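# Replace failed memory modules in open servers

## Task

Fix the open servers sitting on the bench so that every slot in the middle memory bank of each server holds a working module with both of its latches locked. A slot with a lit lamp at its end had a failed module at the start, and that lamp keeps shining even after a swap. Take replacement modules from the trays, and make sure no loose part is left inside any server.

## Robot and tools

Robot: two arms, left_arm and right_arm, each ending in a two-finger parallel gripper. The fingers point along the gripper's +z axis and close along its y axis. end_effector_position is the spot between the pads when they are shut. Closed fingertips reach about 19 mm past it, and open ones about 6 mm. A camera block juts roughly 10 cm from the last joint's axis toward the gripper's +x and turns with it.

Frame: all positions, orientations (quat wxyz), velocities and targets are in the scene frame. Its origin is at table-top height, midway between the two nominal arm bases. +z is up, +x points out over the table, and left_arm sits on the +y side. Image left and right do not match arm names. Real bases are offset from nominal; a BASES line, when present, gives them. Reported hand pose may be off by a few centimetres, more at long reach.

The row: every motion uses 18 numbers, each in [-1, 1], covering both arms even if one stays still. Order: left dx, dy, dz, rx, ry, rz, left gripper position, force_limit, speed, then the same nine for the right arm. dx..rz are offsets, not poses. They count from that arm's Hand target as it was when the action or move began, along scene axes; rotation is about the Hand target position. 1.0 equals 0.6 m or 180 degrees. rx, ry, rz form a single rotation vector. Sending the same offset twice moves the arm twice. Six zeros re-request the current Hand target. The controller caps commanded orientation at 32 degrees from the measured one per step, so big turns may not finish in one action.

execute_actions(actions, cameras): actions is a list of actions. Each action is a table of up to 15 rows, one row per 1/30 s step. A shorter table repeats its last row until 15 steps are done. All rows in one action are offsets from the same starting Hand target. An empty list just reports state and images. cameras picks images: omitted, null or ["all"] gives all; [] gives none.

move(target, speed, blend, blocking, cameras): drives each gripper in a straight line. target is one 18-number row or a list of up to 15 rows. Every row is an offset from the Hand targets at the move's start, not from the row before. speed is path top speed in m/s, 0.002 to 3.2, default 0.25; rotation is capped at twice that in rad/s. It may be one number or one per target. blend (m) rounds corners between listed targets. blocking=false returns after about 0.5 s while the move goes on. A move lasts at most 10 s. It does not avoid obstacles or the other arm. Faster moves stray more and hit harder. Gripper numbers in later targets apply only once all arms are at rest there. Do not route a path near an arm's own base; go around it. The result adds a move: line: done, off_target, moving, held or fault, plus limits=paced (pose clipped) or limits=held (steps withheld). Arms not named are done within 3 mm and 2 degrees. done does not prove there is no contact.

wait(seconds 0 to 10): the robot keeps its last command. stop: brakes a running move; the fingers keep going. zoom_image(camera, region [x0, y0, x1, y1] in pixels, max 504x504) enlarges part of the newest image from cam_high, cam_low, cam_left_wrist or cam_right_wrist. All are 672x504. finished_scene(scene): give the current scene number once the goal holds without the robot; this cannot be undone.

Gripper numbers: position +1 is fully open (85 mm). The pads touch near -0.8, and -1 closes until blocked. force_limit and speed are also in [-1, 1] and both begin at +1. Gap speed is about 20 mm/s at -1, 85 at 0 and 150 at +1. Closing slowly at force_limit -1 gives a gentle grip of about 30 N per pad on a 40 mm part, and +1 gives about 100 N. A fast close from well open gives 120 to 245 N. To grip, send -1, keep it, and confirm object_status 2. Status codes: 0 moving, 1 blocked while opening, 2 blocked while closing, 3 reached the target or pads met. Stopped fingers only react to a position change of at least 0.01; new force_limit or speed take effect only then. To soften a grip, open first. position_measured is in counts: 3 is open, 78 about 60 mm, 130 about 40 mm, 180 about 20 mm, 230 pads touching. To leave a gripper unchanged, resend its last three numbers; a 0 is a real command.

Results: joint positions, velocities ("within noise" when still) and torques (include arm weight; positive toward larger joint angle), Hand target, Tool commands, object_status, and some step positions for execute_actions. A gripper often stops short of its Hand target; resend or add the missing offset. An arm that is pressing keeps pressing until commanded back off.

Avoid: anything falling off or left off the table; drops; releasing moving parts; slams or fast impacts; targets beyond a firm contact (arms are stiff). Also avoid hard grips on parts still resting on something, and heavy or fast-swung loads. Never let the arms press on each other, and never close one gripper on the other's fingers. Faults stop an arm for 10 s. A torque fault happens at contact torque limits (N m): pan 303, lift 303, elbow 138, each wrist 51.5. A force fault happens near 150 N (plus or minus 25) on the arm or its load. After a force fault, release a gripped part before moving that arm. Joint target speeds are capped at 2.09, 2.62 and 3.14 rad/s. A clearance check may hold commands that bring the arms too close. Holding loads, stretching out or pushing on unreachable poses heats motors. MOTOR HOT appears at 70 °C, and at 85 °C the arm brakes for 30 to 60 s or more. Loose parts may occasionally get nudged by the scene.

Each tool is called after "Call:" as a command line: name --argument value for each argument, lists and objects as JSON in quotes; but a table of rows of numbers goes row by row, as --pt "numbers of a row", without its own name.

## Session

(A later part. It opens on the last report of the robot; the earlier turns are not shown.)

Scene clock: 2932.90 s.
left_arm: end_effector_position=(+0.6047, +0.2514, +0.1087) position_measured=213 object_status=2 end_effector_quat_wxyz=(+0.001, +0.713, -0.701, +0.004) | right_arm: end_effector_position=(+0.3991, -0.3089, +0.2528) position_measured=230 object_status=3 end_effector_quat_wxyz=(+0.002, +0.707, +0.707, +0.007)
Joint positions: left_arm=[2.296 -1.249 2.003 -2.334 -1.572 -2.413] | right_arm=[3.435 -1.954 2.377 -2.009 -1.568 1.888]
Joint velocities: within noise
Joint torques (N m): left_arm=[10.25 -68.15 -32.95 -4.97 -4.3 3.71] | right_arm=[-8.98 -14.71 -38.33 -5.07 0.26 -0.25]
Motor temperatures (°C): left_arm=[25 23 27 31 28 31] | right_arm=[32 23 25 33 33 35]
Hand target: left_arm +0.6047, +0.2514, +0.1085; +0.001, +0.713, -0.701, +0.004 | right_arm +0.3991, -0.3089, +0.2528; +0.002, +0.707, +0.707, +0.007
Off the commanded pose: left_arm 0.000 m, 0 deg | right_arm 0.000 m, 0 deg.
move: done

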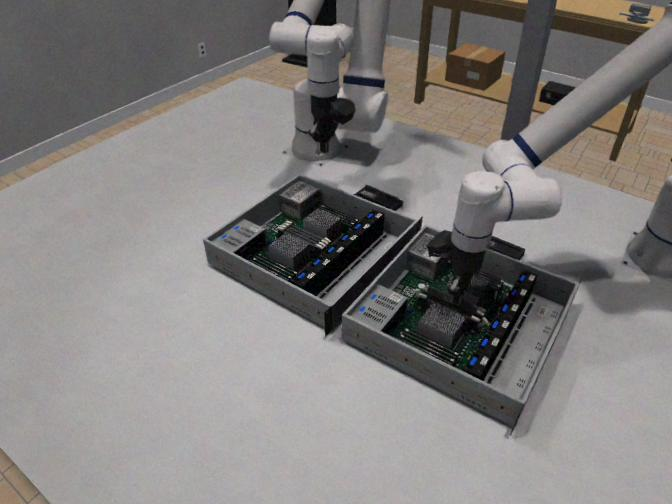

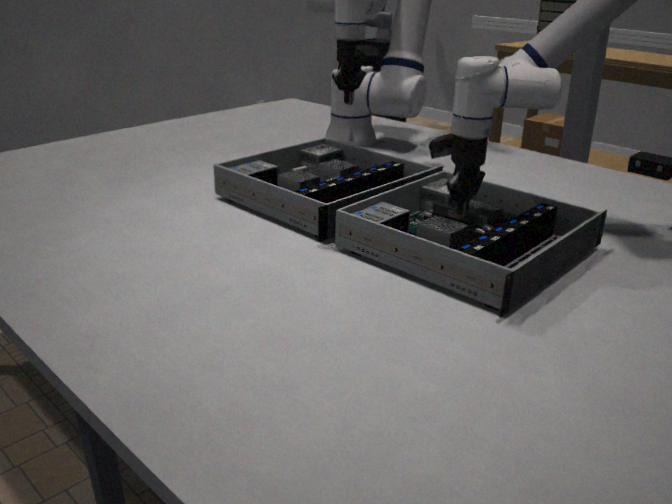

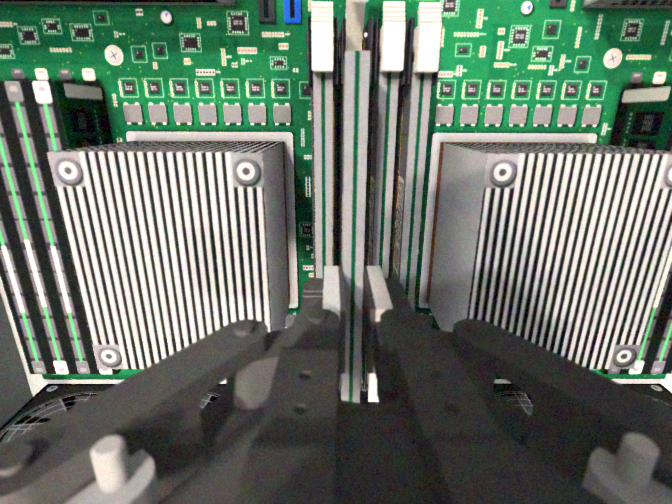

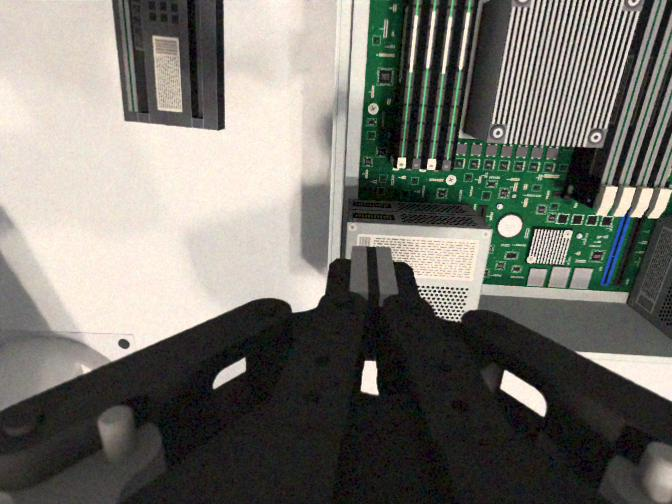

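Call:
move --target '[-0.0018,0.001,-0.0175,0,0,0,-1,-0.5,-1,0,0,0,0,0,0,-1,-0.3,-1]' --speed 0.02

Call:
zoom_image --camera "cam_left_wrist" --region '[230, 0, 470, 300]'

Call:
zoom_image --camera "cam_high" --region '[415, 275, 495, 335]'

Scene clock: 2949.67 s.
left_arm: end_effector_position=(+0.6037, +0.2520, +0.0982) position_measured=213 object_status=2 end_effector_quat_wxyz=(+0.001, +0.713, -0.701, +0.004) | right_arm: end_effector_position=(+0.3991, -0.3089, +0.2528) position_measured=230 object_status=3 end_effector_quat_wxyz=(+0.002, +0.707, +0.707, +0.007)
Joint positions: left_arm=[2.296 -1.237 2.011 -2.354 -1.572 -2.413] | right_arm=[3.435 -1.954 2.377 -2.009 -1.568 1.888]
Joint velocities: within noise
Joint torques (N m): left_arm=[-27.66 -24.53 -3.84 0.72 -0.42 -3.28] | right_arm=[-8.38 -13.52 -39.43 -5.07 0.49 0]
Motor temperatures (°C): left_arm=[25 23 27 31 28 31] | right_arm=[32 23 25 33 33 35]
Hand target: left_arm +0.6036, +0.2520, +0.0980; +0.001, +0.713, -0.701, +0.004 | right_arm +0.3991, -0.3089, +0.2528; +0.002, +0.707, +0.707, +0.007
Off the commanded pose: left_arm 0.000 m, 0 deg | right_arm 0.000 m, 0 deg.
move: done

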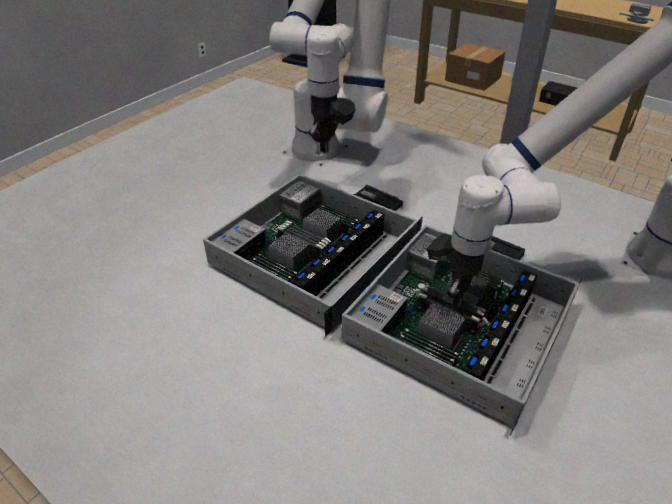

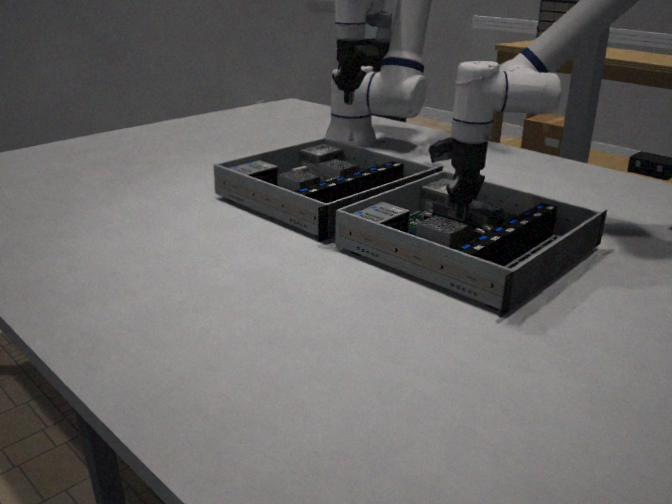

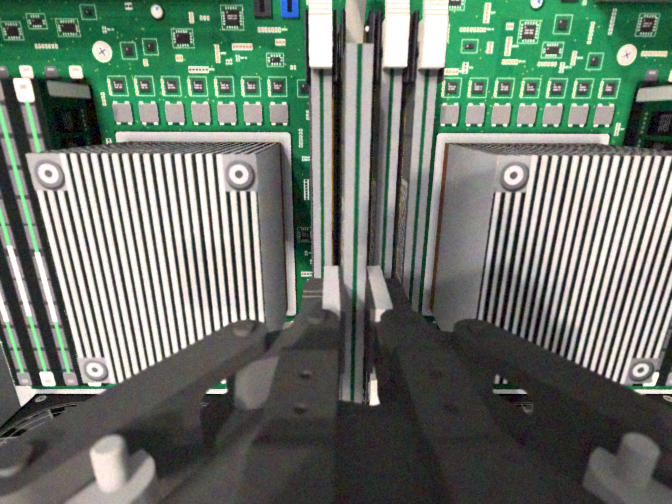

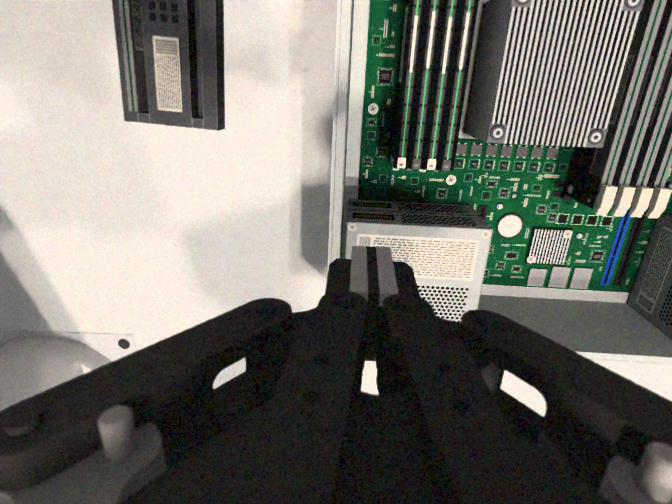

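Scaled by 1.680 from the camera's 672x504 image, which has a finer 960x720 frame.

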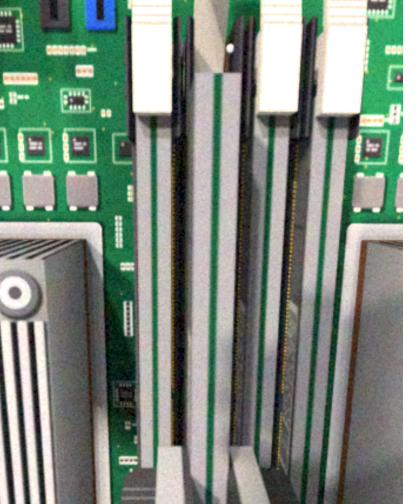

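Scaled by 6.300 from the camera's 672x504 image, which has a finer 960x720 frame.

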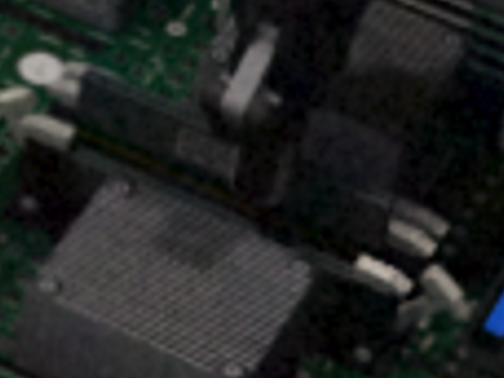

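Call:
move --target '[0,0,0.018,0,0,0,-1,-0.5,-1,0,0,0,0,0,0,-1,-0.3,-1]' --speed 0.02

Call:
zoom_image --camera "cam_left_wrist" --region '[230, 0, 470, 300]'

Call:
zoom_image --camera "cam_high" --region '[415, 275, 495, 335]'

Call:
zoom_image --camera "cam_low" --region '[420, 180, 520, 255]'

Scene clock: 2979.13 s.
left_arm: end_effector_position=(+0.6036, +0.2520, +0.1086) position_measured=213 object_status=2 end_effector_quat_wxyz=(+0.001, +0.713, -0.701, +0.004) | right_arm: end_effector_position=(+0.3991, -0.3089, +0.2528) position_measured=230 object_status=3 end_effector_quat_wxyz=(+0.002, +0.707, +0.707, +0.007)
Joint positions: left_arm=[2.296 -1.25 2.005 -2.335 -1.572 -2.413] | right_arm=[3.435 -1.954 2.377 -2.009 -1.568 1.888]
Joint velocities: within noise
Joint torques (N m): left_arm=[-7.95 -92.07 -45.54 -2.46 -4.08 -2.43] | right_arm=[-5.15 -12.06 -39.48 -4.94 0.53 0.22]
Motor temperatures (°C): left_arm=[25 23 27 31 28 31] | right_arm=[32 23 25 33 33 35]
Hand target: left_arm +0.6036, +0.2520, +0.1088; +0.001, +0.713, -0.701, +0.004 | right_arm +0.3991, -0.3089, +0.2528; +0.002, +0.707, +0.707, +0.007
Off the commanded pose: left_arm 0.000 m, 0 deg | right_arm 0.000 m, 0 deg.
move: done

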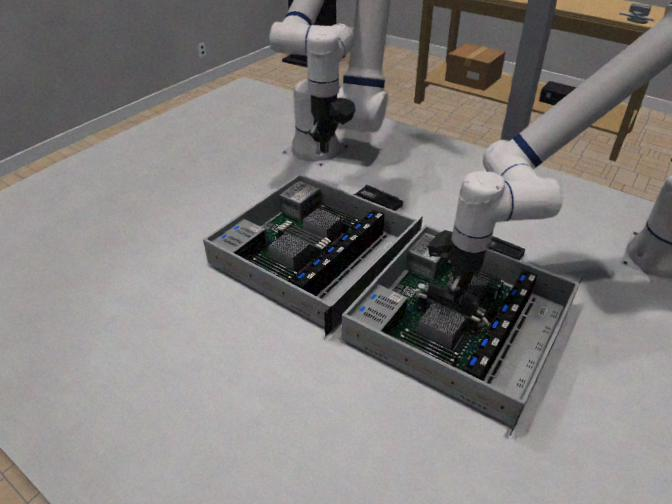

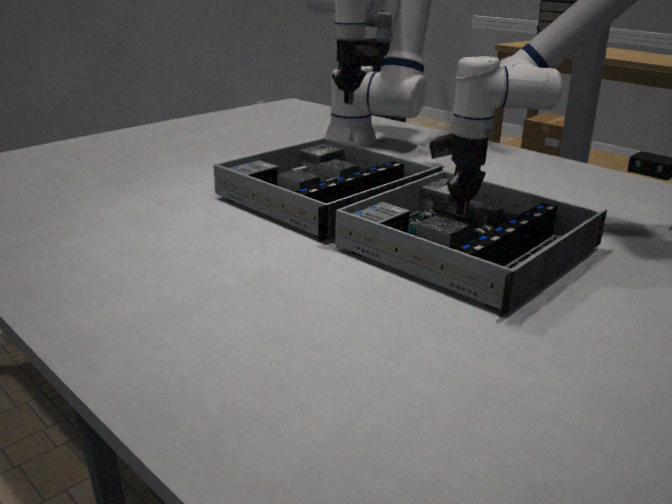

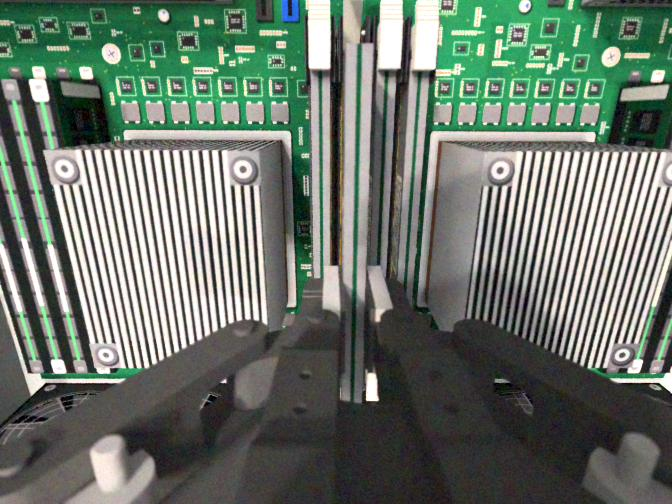

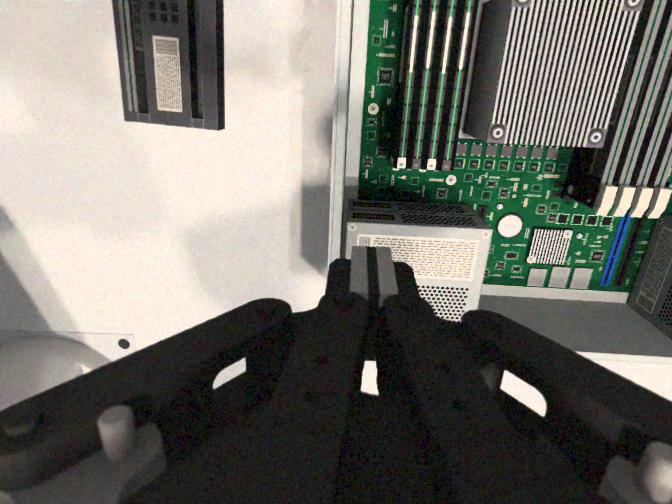

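Scaled by 1.680 from the camera's 672x504 image, which has a finer 960x720 frame.

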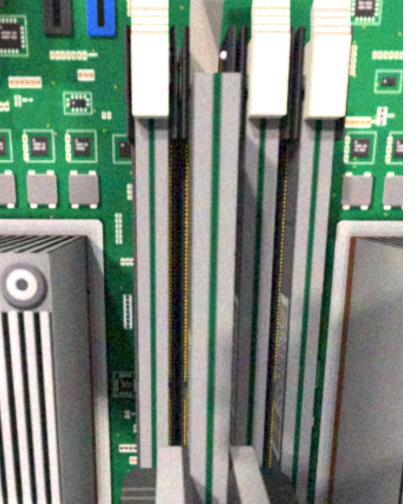

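Scaled by 6.300 from the camera's 672x504 image, which has a finer 960x720 frame.

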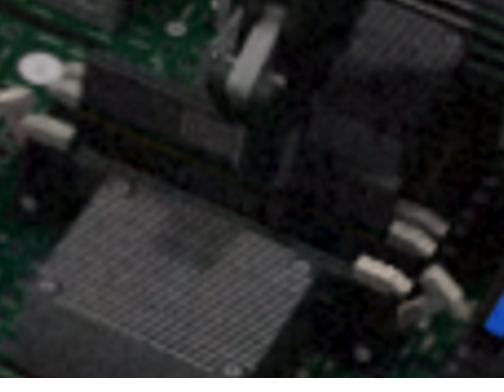

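Scaled by 5.040 from the camera's 672x504 image, which has a finer 960x720 frame.

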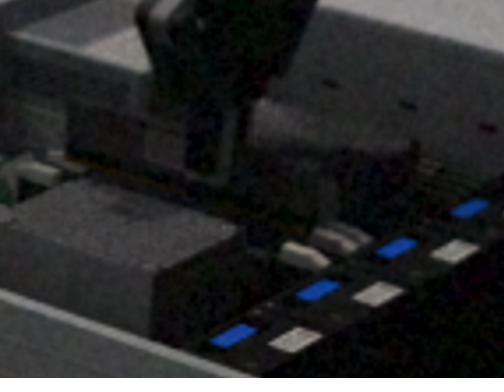

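Call:
move --target '[0,0.0,0.012,0.04,0,0,-1,-0.5,-1,0,0,0,0,0,0,-1,-0.3,-1]' --speed 0.1

Call:
zoom_image --camera "cam_left_wrist" --region '[230, 0, 470, 300]'

Call:
zoom_image --camera "cam_high" --region '[420, 275, 490, 330]'

Call:
zoom_image --camera "cam_low" --region '[420, 180, 500, 240]'

Scene clock: 3006.37 s.
left_arm: end_effector_position=(+0.6036, +0.2520, +0.1160) position_measured=213 object_status=2 end_effector_quat_wxyz=(-0.044, +0.712, -0.700, -0.040) | right_arm: end_effector_position=(+0.3991, -0.3089, +0.2528) position_measured=230 object_status=3 end_effector_quat_wxyz=(+0.002, +0.707, +0.707, +0.007)
Joint positions: left_arm=[2.264 -1.243 1.955 -2.197 -1.49 -2.448] | right_arm=[3.435 -1.954 2.377 -2.009 -1.568 1.888]
Joint velocities: within noise
Joint torques (N m): left_arm=[-21.7 -66.45 -47.34 -2.09 2.4 -3.29] | right_arm=[-8.11 -12.44 -39.27 -5 0.18 0.01]
Motor temperatures (°C): left_arm=[25 23 27 31 28 31] | right_arm=[32 23 25 33 33 35]
Hand target: left_arm +0.6036, +0.2520, +0.1160; -0.044, +0.712, -0.700, -0.040 | right_arm +0.3991, -0.3089, +0.2528; +0.002, +0.707, +0.707, +0.007
Off the commanded pose: left_arm 0.000 m, 0 deg | right_arm 0.000 m, 0 deg.
move: done

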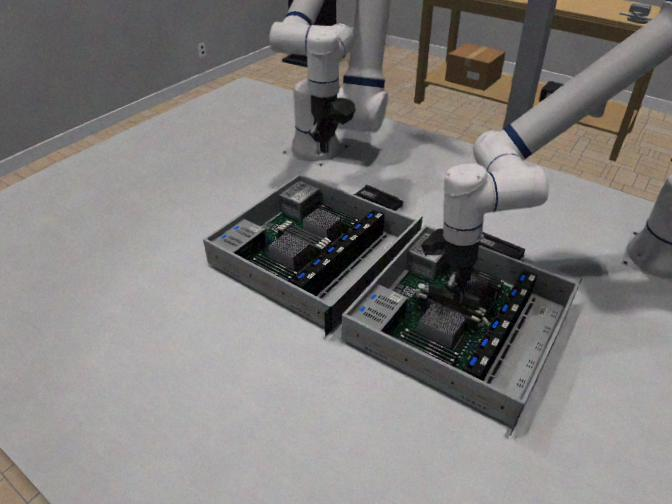

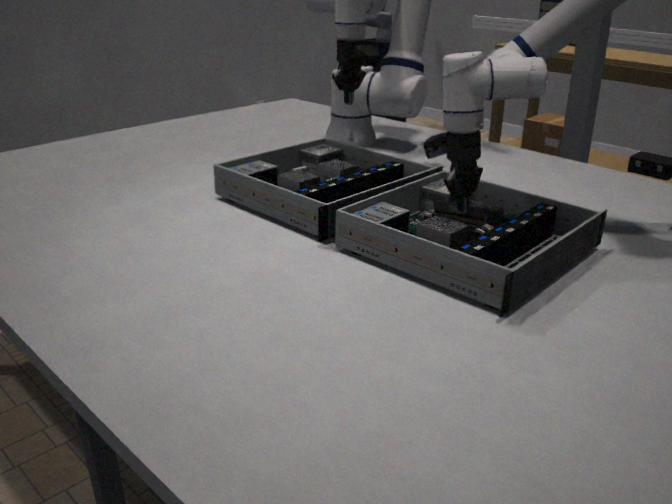

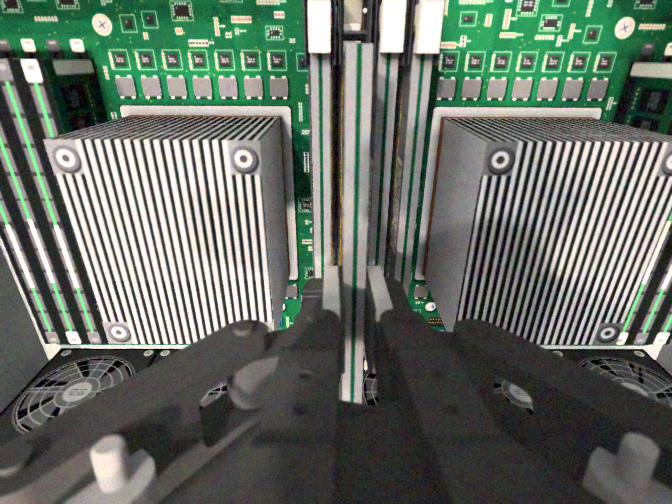

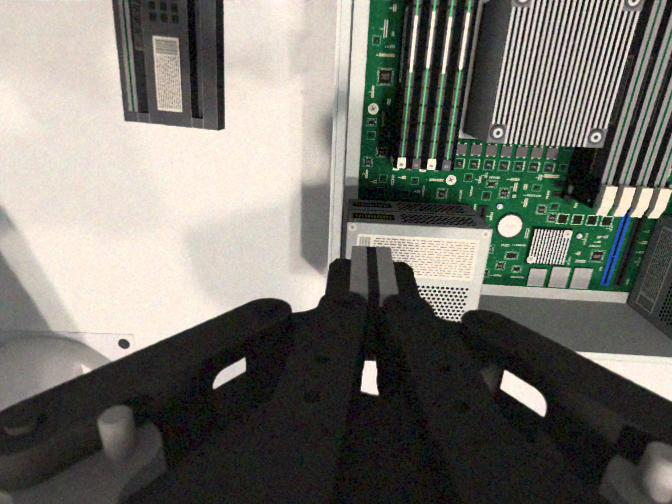

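Scaled by 1.680 from the camera's 672x504 image, which has a finer 960x720 frame.

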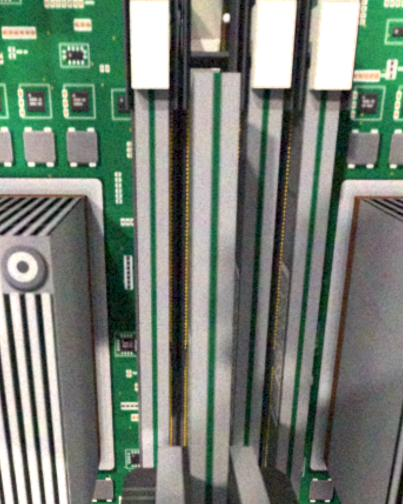

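Scaled by 7.200 from the camera's 672x504 image, which has a finer 960x720 frame.

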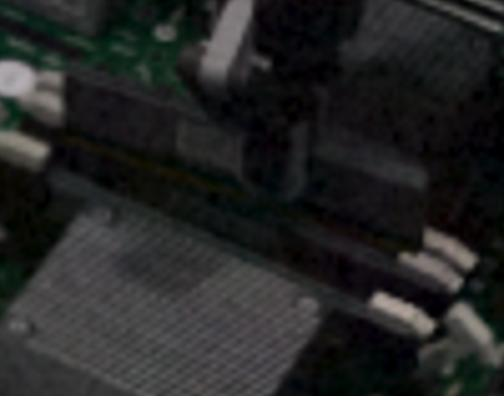

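Scaled by 6.300 from the camera's 672x504 image, which has a finer 960x720 frame.

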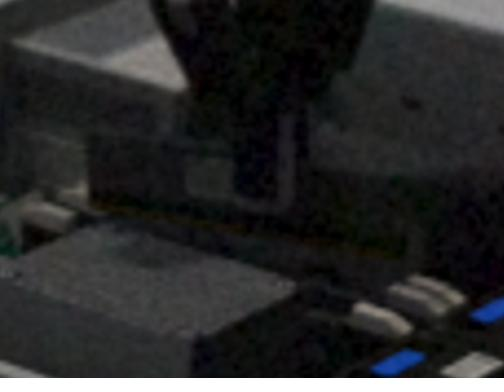

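Call:
move --target '[0,0.002,-0.013,-0.04,0,0,-1,-0.5,-1,0,0,0,0,0,0,-1,-0.3,-1]' --speed 0.06

Call:
zoom_image --camera "cam_left_wrist" --region '[230, 0, 470, 300]'

Call:
zoom_image --camera "cam_high" --region '[420, 275, 490, 330]'

Call:
zoom_image --camera "cam_low" --region '[420, 180, 500, 240]'

Scene clock: 3026.07 s.
left_arm: end_effector_position=(+0.6036, +0.2532, +0.1082) position_measured=213 object_status=2 end_effector_quat_wxyz=(+0.001, +0.713, -0.701, +0.004) | right_arm: end_effector_position=(+0.3991, -0.3089, +0.2528) position_measured=230 object_status=3 end_effector_quat_wxyz=(+0.002, +0.707, +0.707, +0.007)
Joint positions: left_arm=[2.297 -1.25 2.007 -2.336 -1.572 -2.412] | right_arm=[3.435 -1.954 2.377 -2.009 -1.568 1.888]
Joint velocities: within noise
Joint torques (N m): left_arm=[13.02 -91.18 -33.23 -5.54 -4.56 3.41] | right_arm=[-6.33 -15 -38.95 -5.01 0.24 -0.58]
Motor temperatures (°C): left_arm=[25 23 27 31 28 31] | right_arm=[32 23 25 33 33 35]
Hand target: left_arm +0.6036, +0.2532, +0.1082; +0.001, +0.713, -0.701, +0.004 | right_arm +0.3991, -0.3089, +0.2528; +0.002, +0.707, +0.707, +0.007
Off the commanded pose: left_arm 0.000 m, 0 deg | right_arm 0.000 m, 0 deg.
move: done

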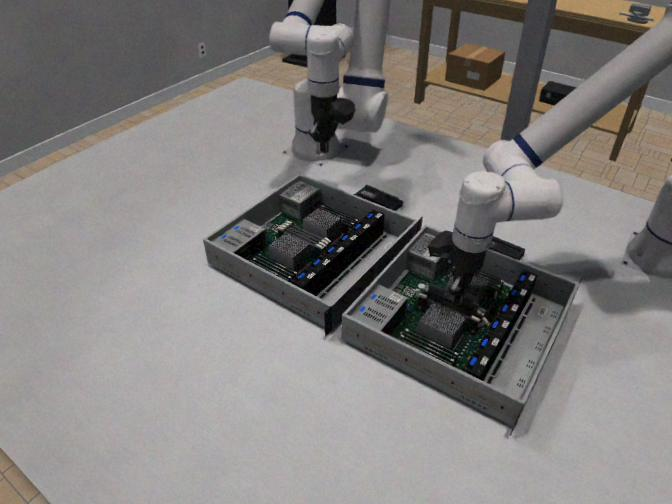

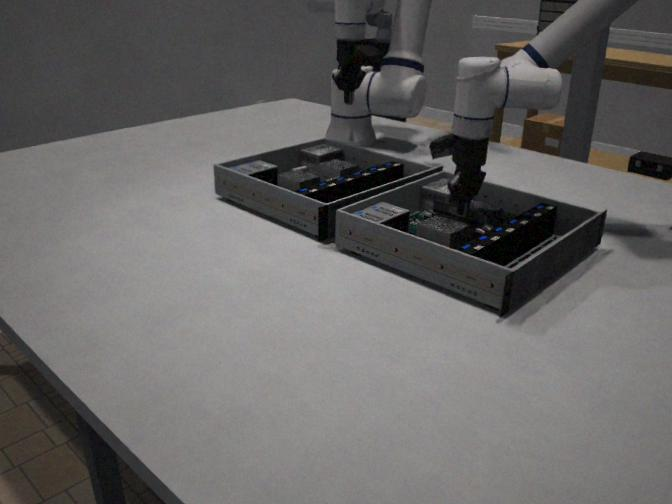

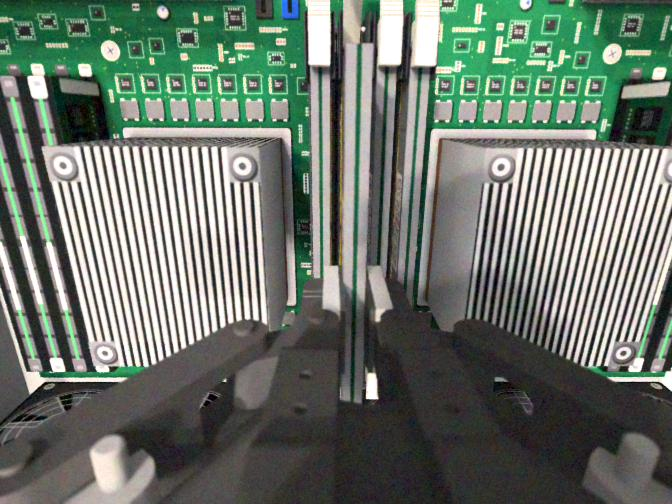

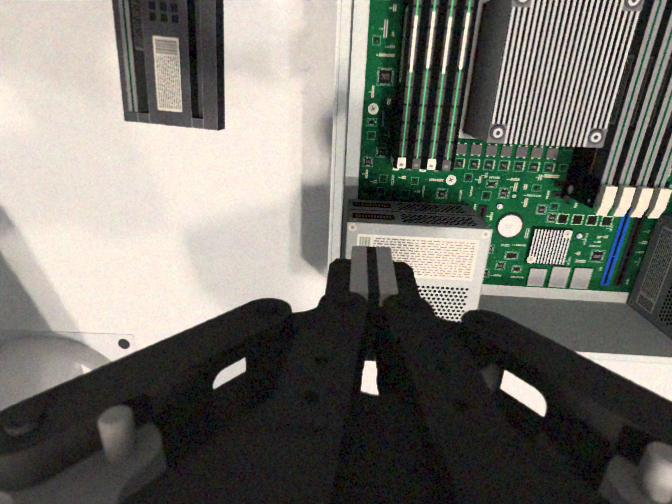

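Scaled by 1.680 from the camera's 672x504 image, which has a finer 960x720 frame.

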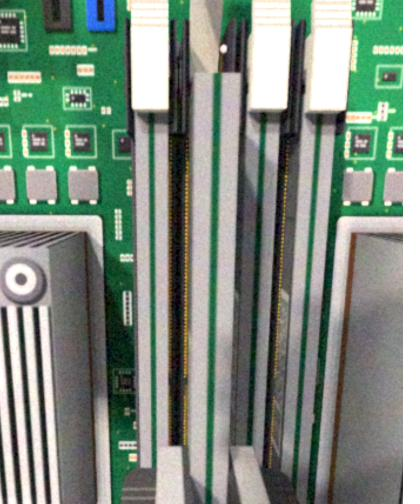

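Scaled by 7.200 from the camera's 672x504 image, which has a finer 960x720 frame.

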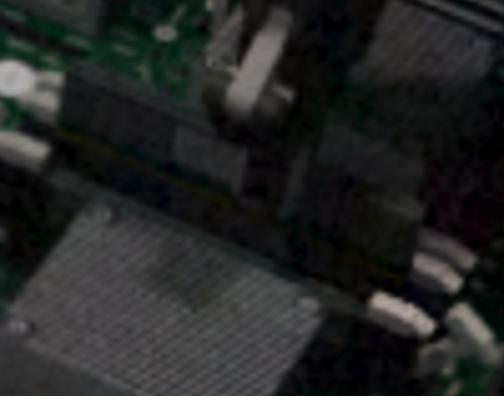

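Scaled by 6.300 from the camera's 672x504 image, which has a finer 960x720 frame.

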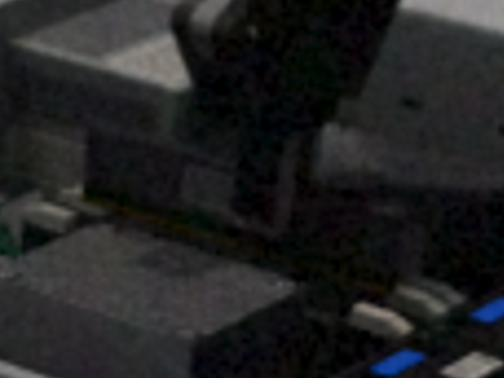

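Call:
move --target '[0,0,-0.0125,-0.004,0,0,-1,-0.5,-1,0,0,0,0,0,0,-1,-0.3,-1]' --speed 0.02 --cameras '["cam_left_wrist"]'

Call:
zoom_image --camera "cam_left_wrist" --region '[230, 0, 470, 300]'

Scene clock: 3045.43 s.
left_arm: end_effector_position=(+0.6036, +0.2532, +0.1008) position_measured=213 object_status=2 end_effector_quat_wxyz=(+0.005, +0.713, -0.701, +0.009) | right_arm: end_effector_position=(+0.3991, -0.3089, +0.2528) position_measured=230 object_status=3 end_effector_quat_wxyz=(+0.002, +0.707, +0.707, +0.007)
Joint positions: left_arm=[2.3 -1.242 2.016 -2.362 -1.58 -2.409] | right_arm=[3.435 -1.954 2.377 -2.009 -1.568 1.888]
Joint velocities: within noise
Joint torques (N m): left_arm=[11.1 -68.92 -33.94 -5.45 -4.83 3.75] | right_arm=[-7.65 -10.91 -40.08 -5.07 0.37 -0.76]
Motor temperatures (°C): left_arm=[25 23 27 31 28 30] | right_arm=[32 23 25 33 33 35]
Hand target: left_arm +0.6036, +0.2532, +0.1007; +0.005, +0.713, -0.701, +0.009 | right_arm +0.3991, -0.3089, +0.2528; +0.002, +0.707, +0.707, +0.007
Off the commanded pose: left_arm 0.000 m, 0 deg | right_arm 0.000 m, 0 deg.
move: done
Images, in order (width x height): cam_left_wrist 672x504.

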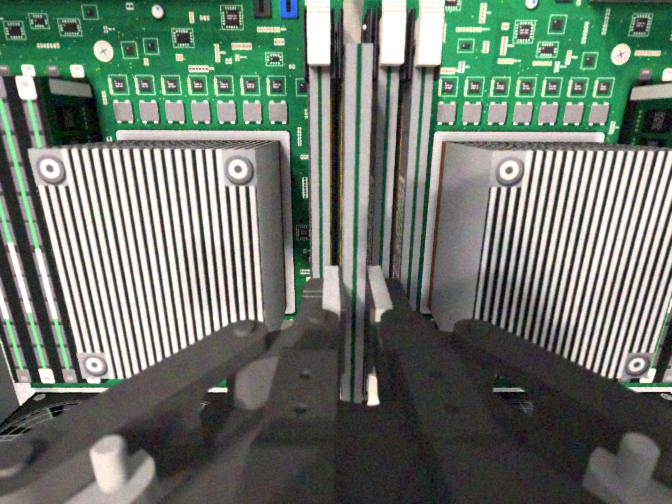

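Scaled by 1.680 from the camera's 672x504 image, which has a finer 960x720 frame.

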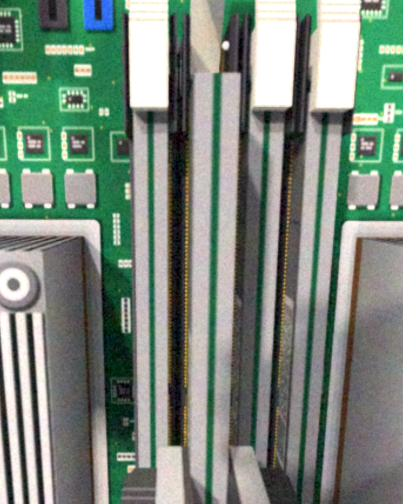

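Call:
move --target '[0,0.0005,-0.0075,0,0,0,-1,-0.5,-1,0,0,0,0,0,0,-1,-0.3,-1]' --speed 0.015 --cameras '["cam_left_wrist"]'

Call:
zoom_image --camera "cam_left_wrist" --region '[230, 0, 470, 300]'

Scene clock: 3054.67 s.
left_arm: end_effector_position=(+0.6036, +0.2535, +0.0964) position_measured=213 object_status=2 end_effector_quat_wxyz=(+0.005, +0.713, -0.701, +0.009) end_effector_velocity=(-0.001, +0.001, -0.005) end_effector_angular_velocity=(+0.004, +0.004, +0.000) | right_arm: end_effector_position=(+0.3991, -0.3089, +0.2528) position_measured=230 object_status=3 end_effector_quat_wxyz=(+0.002, +0.707, +0.707, +0.007)
Joint positions: left_arm=[2.3 -1.237 2.018 -2.37 -1.581 -2.409] | right_arm=[3.435 -1.954 2.377 -2.009 -1.568 1.888]
Joint velocities: left_arm=[0 0.005 0.002 -0.002 0 0.001] | right_arm=[within noise]
Joint torques (N m): left_arm=[15.08 -59.39 -28.14 -4.72 -3.3 3.45] | right_arm=[-7.01 -13.29 -40.14 -4.9 0.27 -0.64]
Motor temperatures (°C): left_arm=[25 23 27 31 28 30] | right_arm=[32 23 25 33 33 35]
Hand target: left_arm +0.6036, +0.2535, +0.0962; +0.005, +0.713, -0.701, +0.009 | right_arm +0.3991, -0.3089, +0.2528; +0.002, +0.707, +0.707, +0.007
Off the commanded pose: left_arm 0.000 m, 0 deg | right_arm 0.000 m, 0 deg.
move: done
Images, in order (width x height): cam_left_wrist 672x504.

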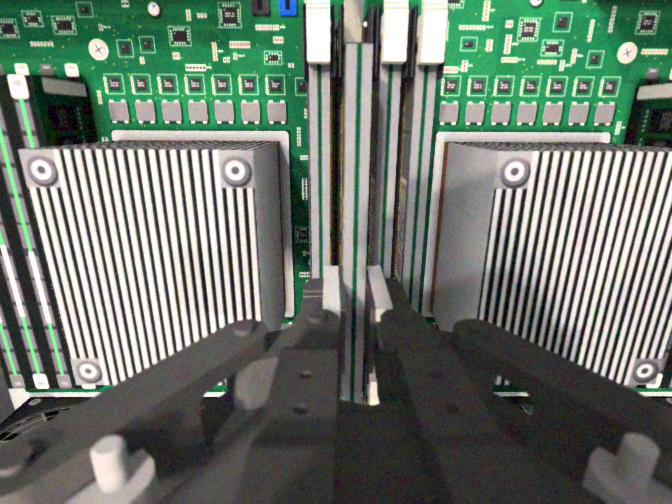

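Scaled by 1.680 from the camera's 672x504 image, which has a finer 960x720 frame.

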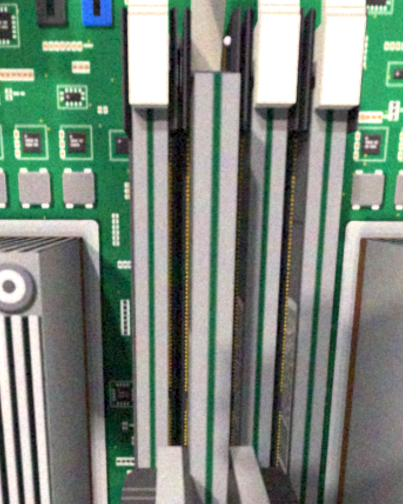

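Call:
move --target '[0,0.001,-0.007,0,0,0,-1,-0.5,-1,0,0,0,0,0,0,-1,-0.3,-1]' --speed 0.015 --cameras '["cam_left_wrist","cam_high"]'

Call:
zoom_image --camera "cam_left_wrist" --region '[230, 0, 470, 300]'

Call:
zoom_image --camera "cam_high" --region '[420, 275, 490, 330]'

Scene clock: 3066.97 s.
left_arm: end_effector_position=(+0.6036, +0.2541, +0.0921) position_measured=213 object_status=2 end_effector_quat_wxyz=(+0.005, +0.713, -0.701, +0.009) | right_arm: end_effector_position=(+0.3991, -0.3089, +0.2528) position_measured=230 object_status=3 end_effector_quat_wxyz=(+0.002, +0.707, +0.707, +0.007)
Joint positions: left_arm=[2.301 -1.232 2.022 -2.378 -1.58 -2.408] | right_arm=[3.435 -1.954 2.377 -2.009 -1.568 1.888]
Joint velocities: within noise
Joint torques (N m): left_arm=[14.18 -60.37 -29.1 -5.14 2.21 3.7] | right_arm=[-6.76 -12.6 -40.93 -4.55 0.42 -0.26]
Motor temperatures (°C): left_arm=[25 23 26 31 28 30] | right_arm=[32 23 25 33 33 35]
Hand target: left_arm +0.6036, +0.2541, +0.0920; +0.005, +0.713, -0.701, +0.009 | right_arm +0.3991, -0.3089, +0.2528; +0.002, +0.707, +0.707, +0.007
Off the commanded pose: left_arm 0.000 m, 0 deg | right_arm 0.000 m, 0 deg.
move: done
Images, in order (width x height): cam_high 672x504, cam_left_wrist 672x504.

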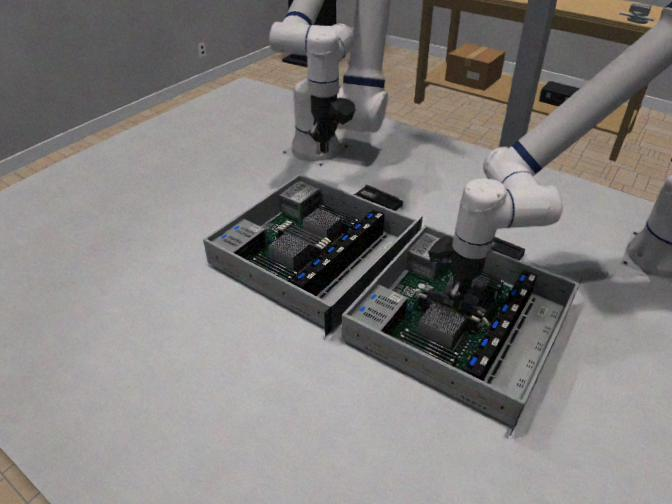

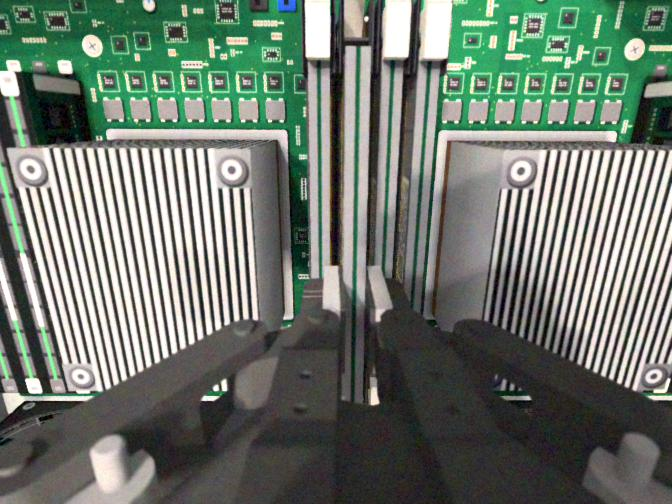

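Scaled by 1.680 from the camera's 672x504 image, which has a finer 960x720 frame.

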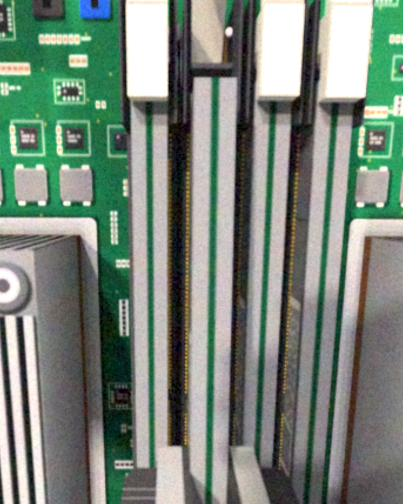

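Scaled by 7.200 from the camera's 672x504 image, which has a finer 960x720 frame.

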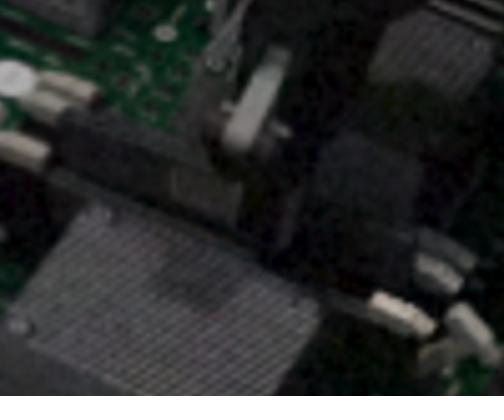

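Call:
move --target '[0,0,-0.006,0,0,0,-1,-0.5,-1,0,0,0,0,0,0,-1,-0.3,-1]' --speed 0.012 --cameras '["cam_left_wrist","cam_high"]'

Call:
zoom_image --camera "cam_high" --region '[420, 275, 490, 330]'

Scene clock: 3078.23 s.
left_arm: end_effector_position=(+0.6036, +0.2541, +0.0885) position_measured=213 object_status=2 end_effector_quat_wxyz=(+0.005, +0.713, -0.701, +0.009) | right_arm: end_effector_position=(+0.3991, -0.3089, +0.2528) position_measured=230 object_status=3 end_effector_quat_wxyz=(+0.002, +0.707, +0.707, +0.007)
Joint positions: left_arm=[2.301 -1.227 2.024 -2.385 -1.58 -2.408] | right_arm=[3.435 -1.954 2.377 -2.009 -1.568 1.888]
Joint velocities: within noise
Joint torques (N m): left_arm=[12.19 -58.11 -28.62 -5.08 -2.29 3.51] | right_arm=[-8.18 -12.16 -40.22 -4.94 0.32 -0.5]
Motor temperatures (°C): left_arm=[25 23 26 31 28 30] | right_arm=[32 23 25 33 33 35]
Hand target: left_arm +0.6036, +0.2541, +0.0884; +0.005, +0.713, -0.701, +0.009 | right_arm +0.3991, -0.3089, +0.2528; +0.002, +0.707, +0.707, +0.007
Off the commanded pose: left_arm 0.000 m, 0 deg | right_arm 0.000 m, 0 deg.
move: done
Images, in order (width x height): cam_high 672x504, cam_left_wrist 672x504.

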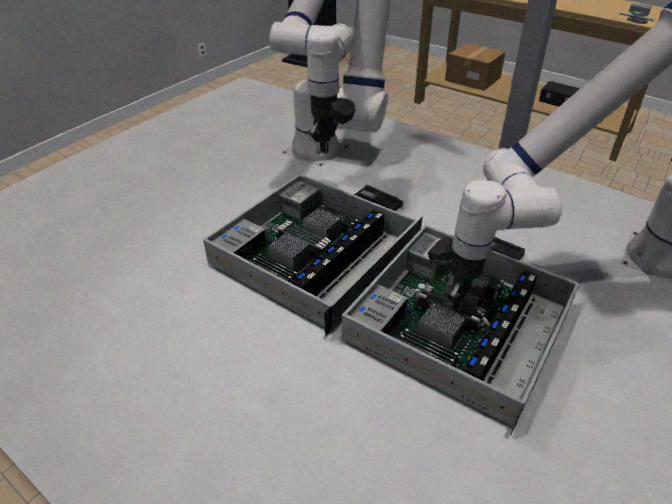

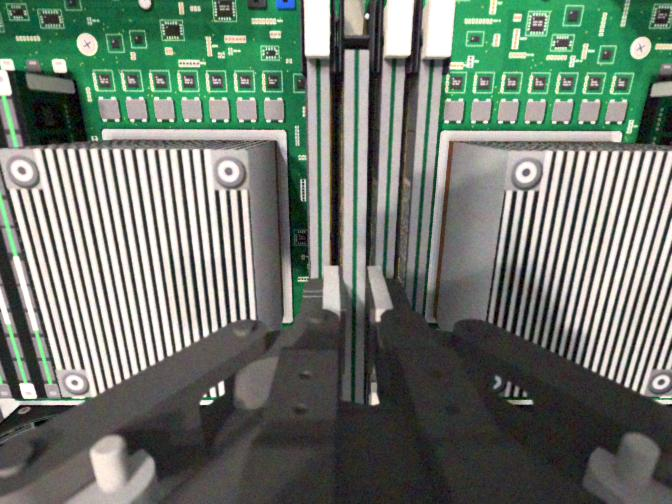

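Scaled by 7.200 from the camera's 672x504 image, which has a finer 960x720 frame.

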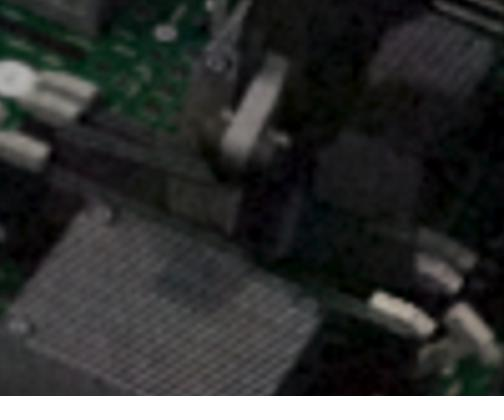

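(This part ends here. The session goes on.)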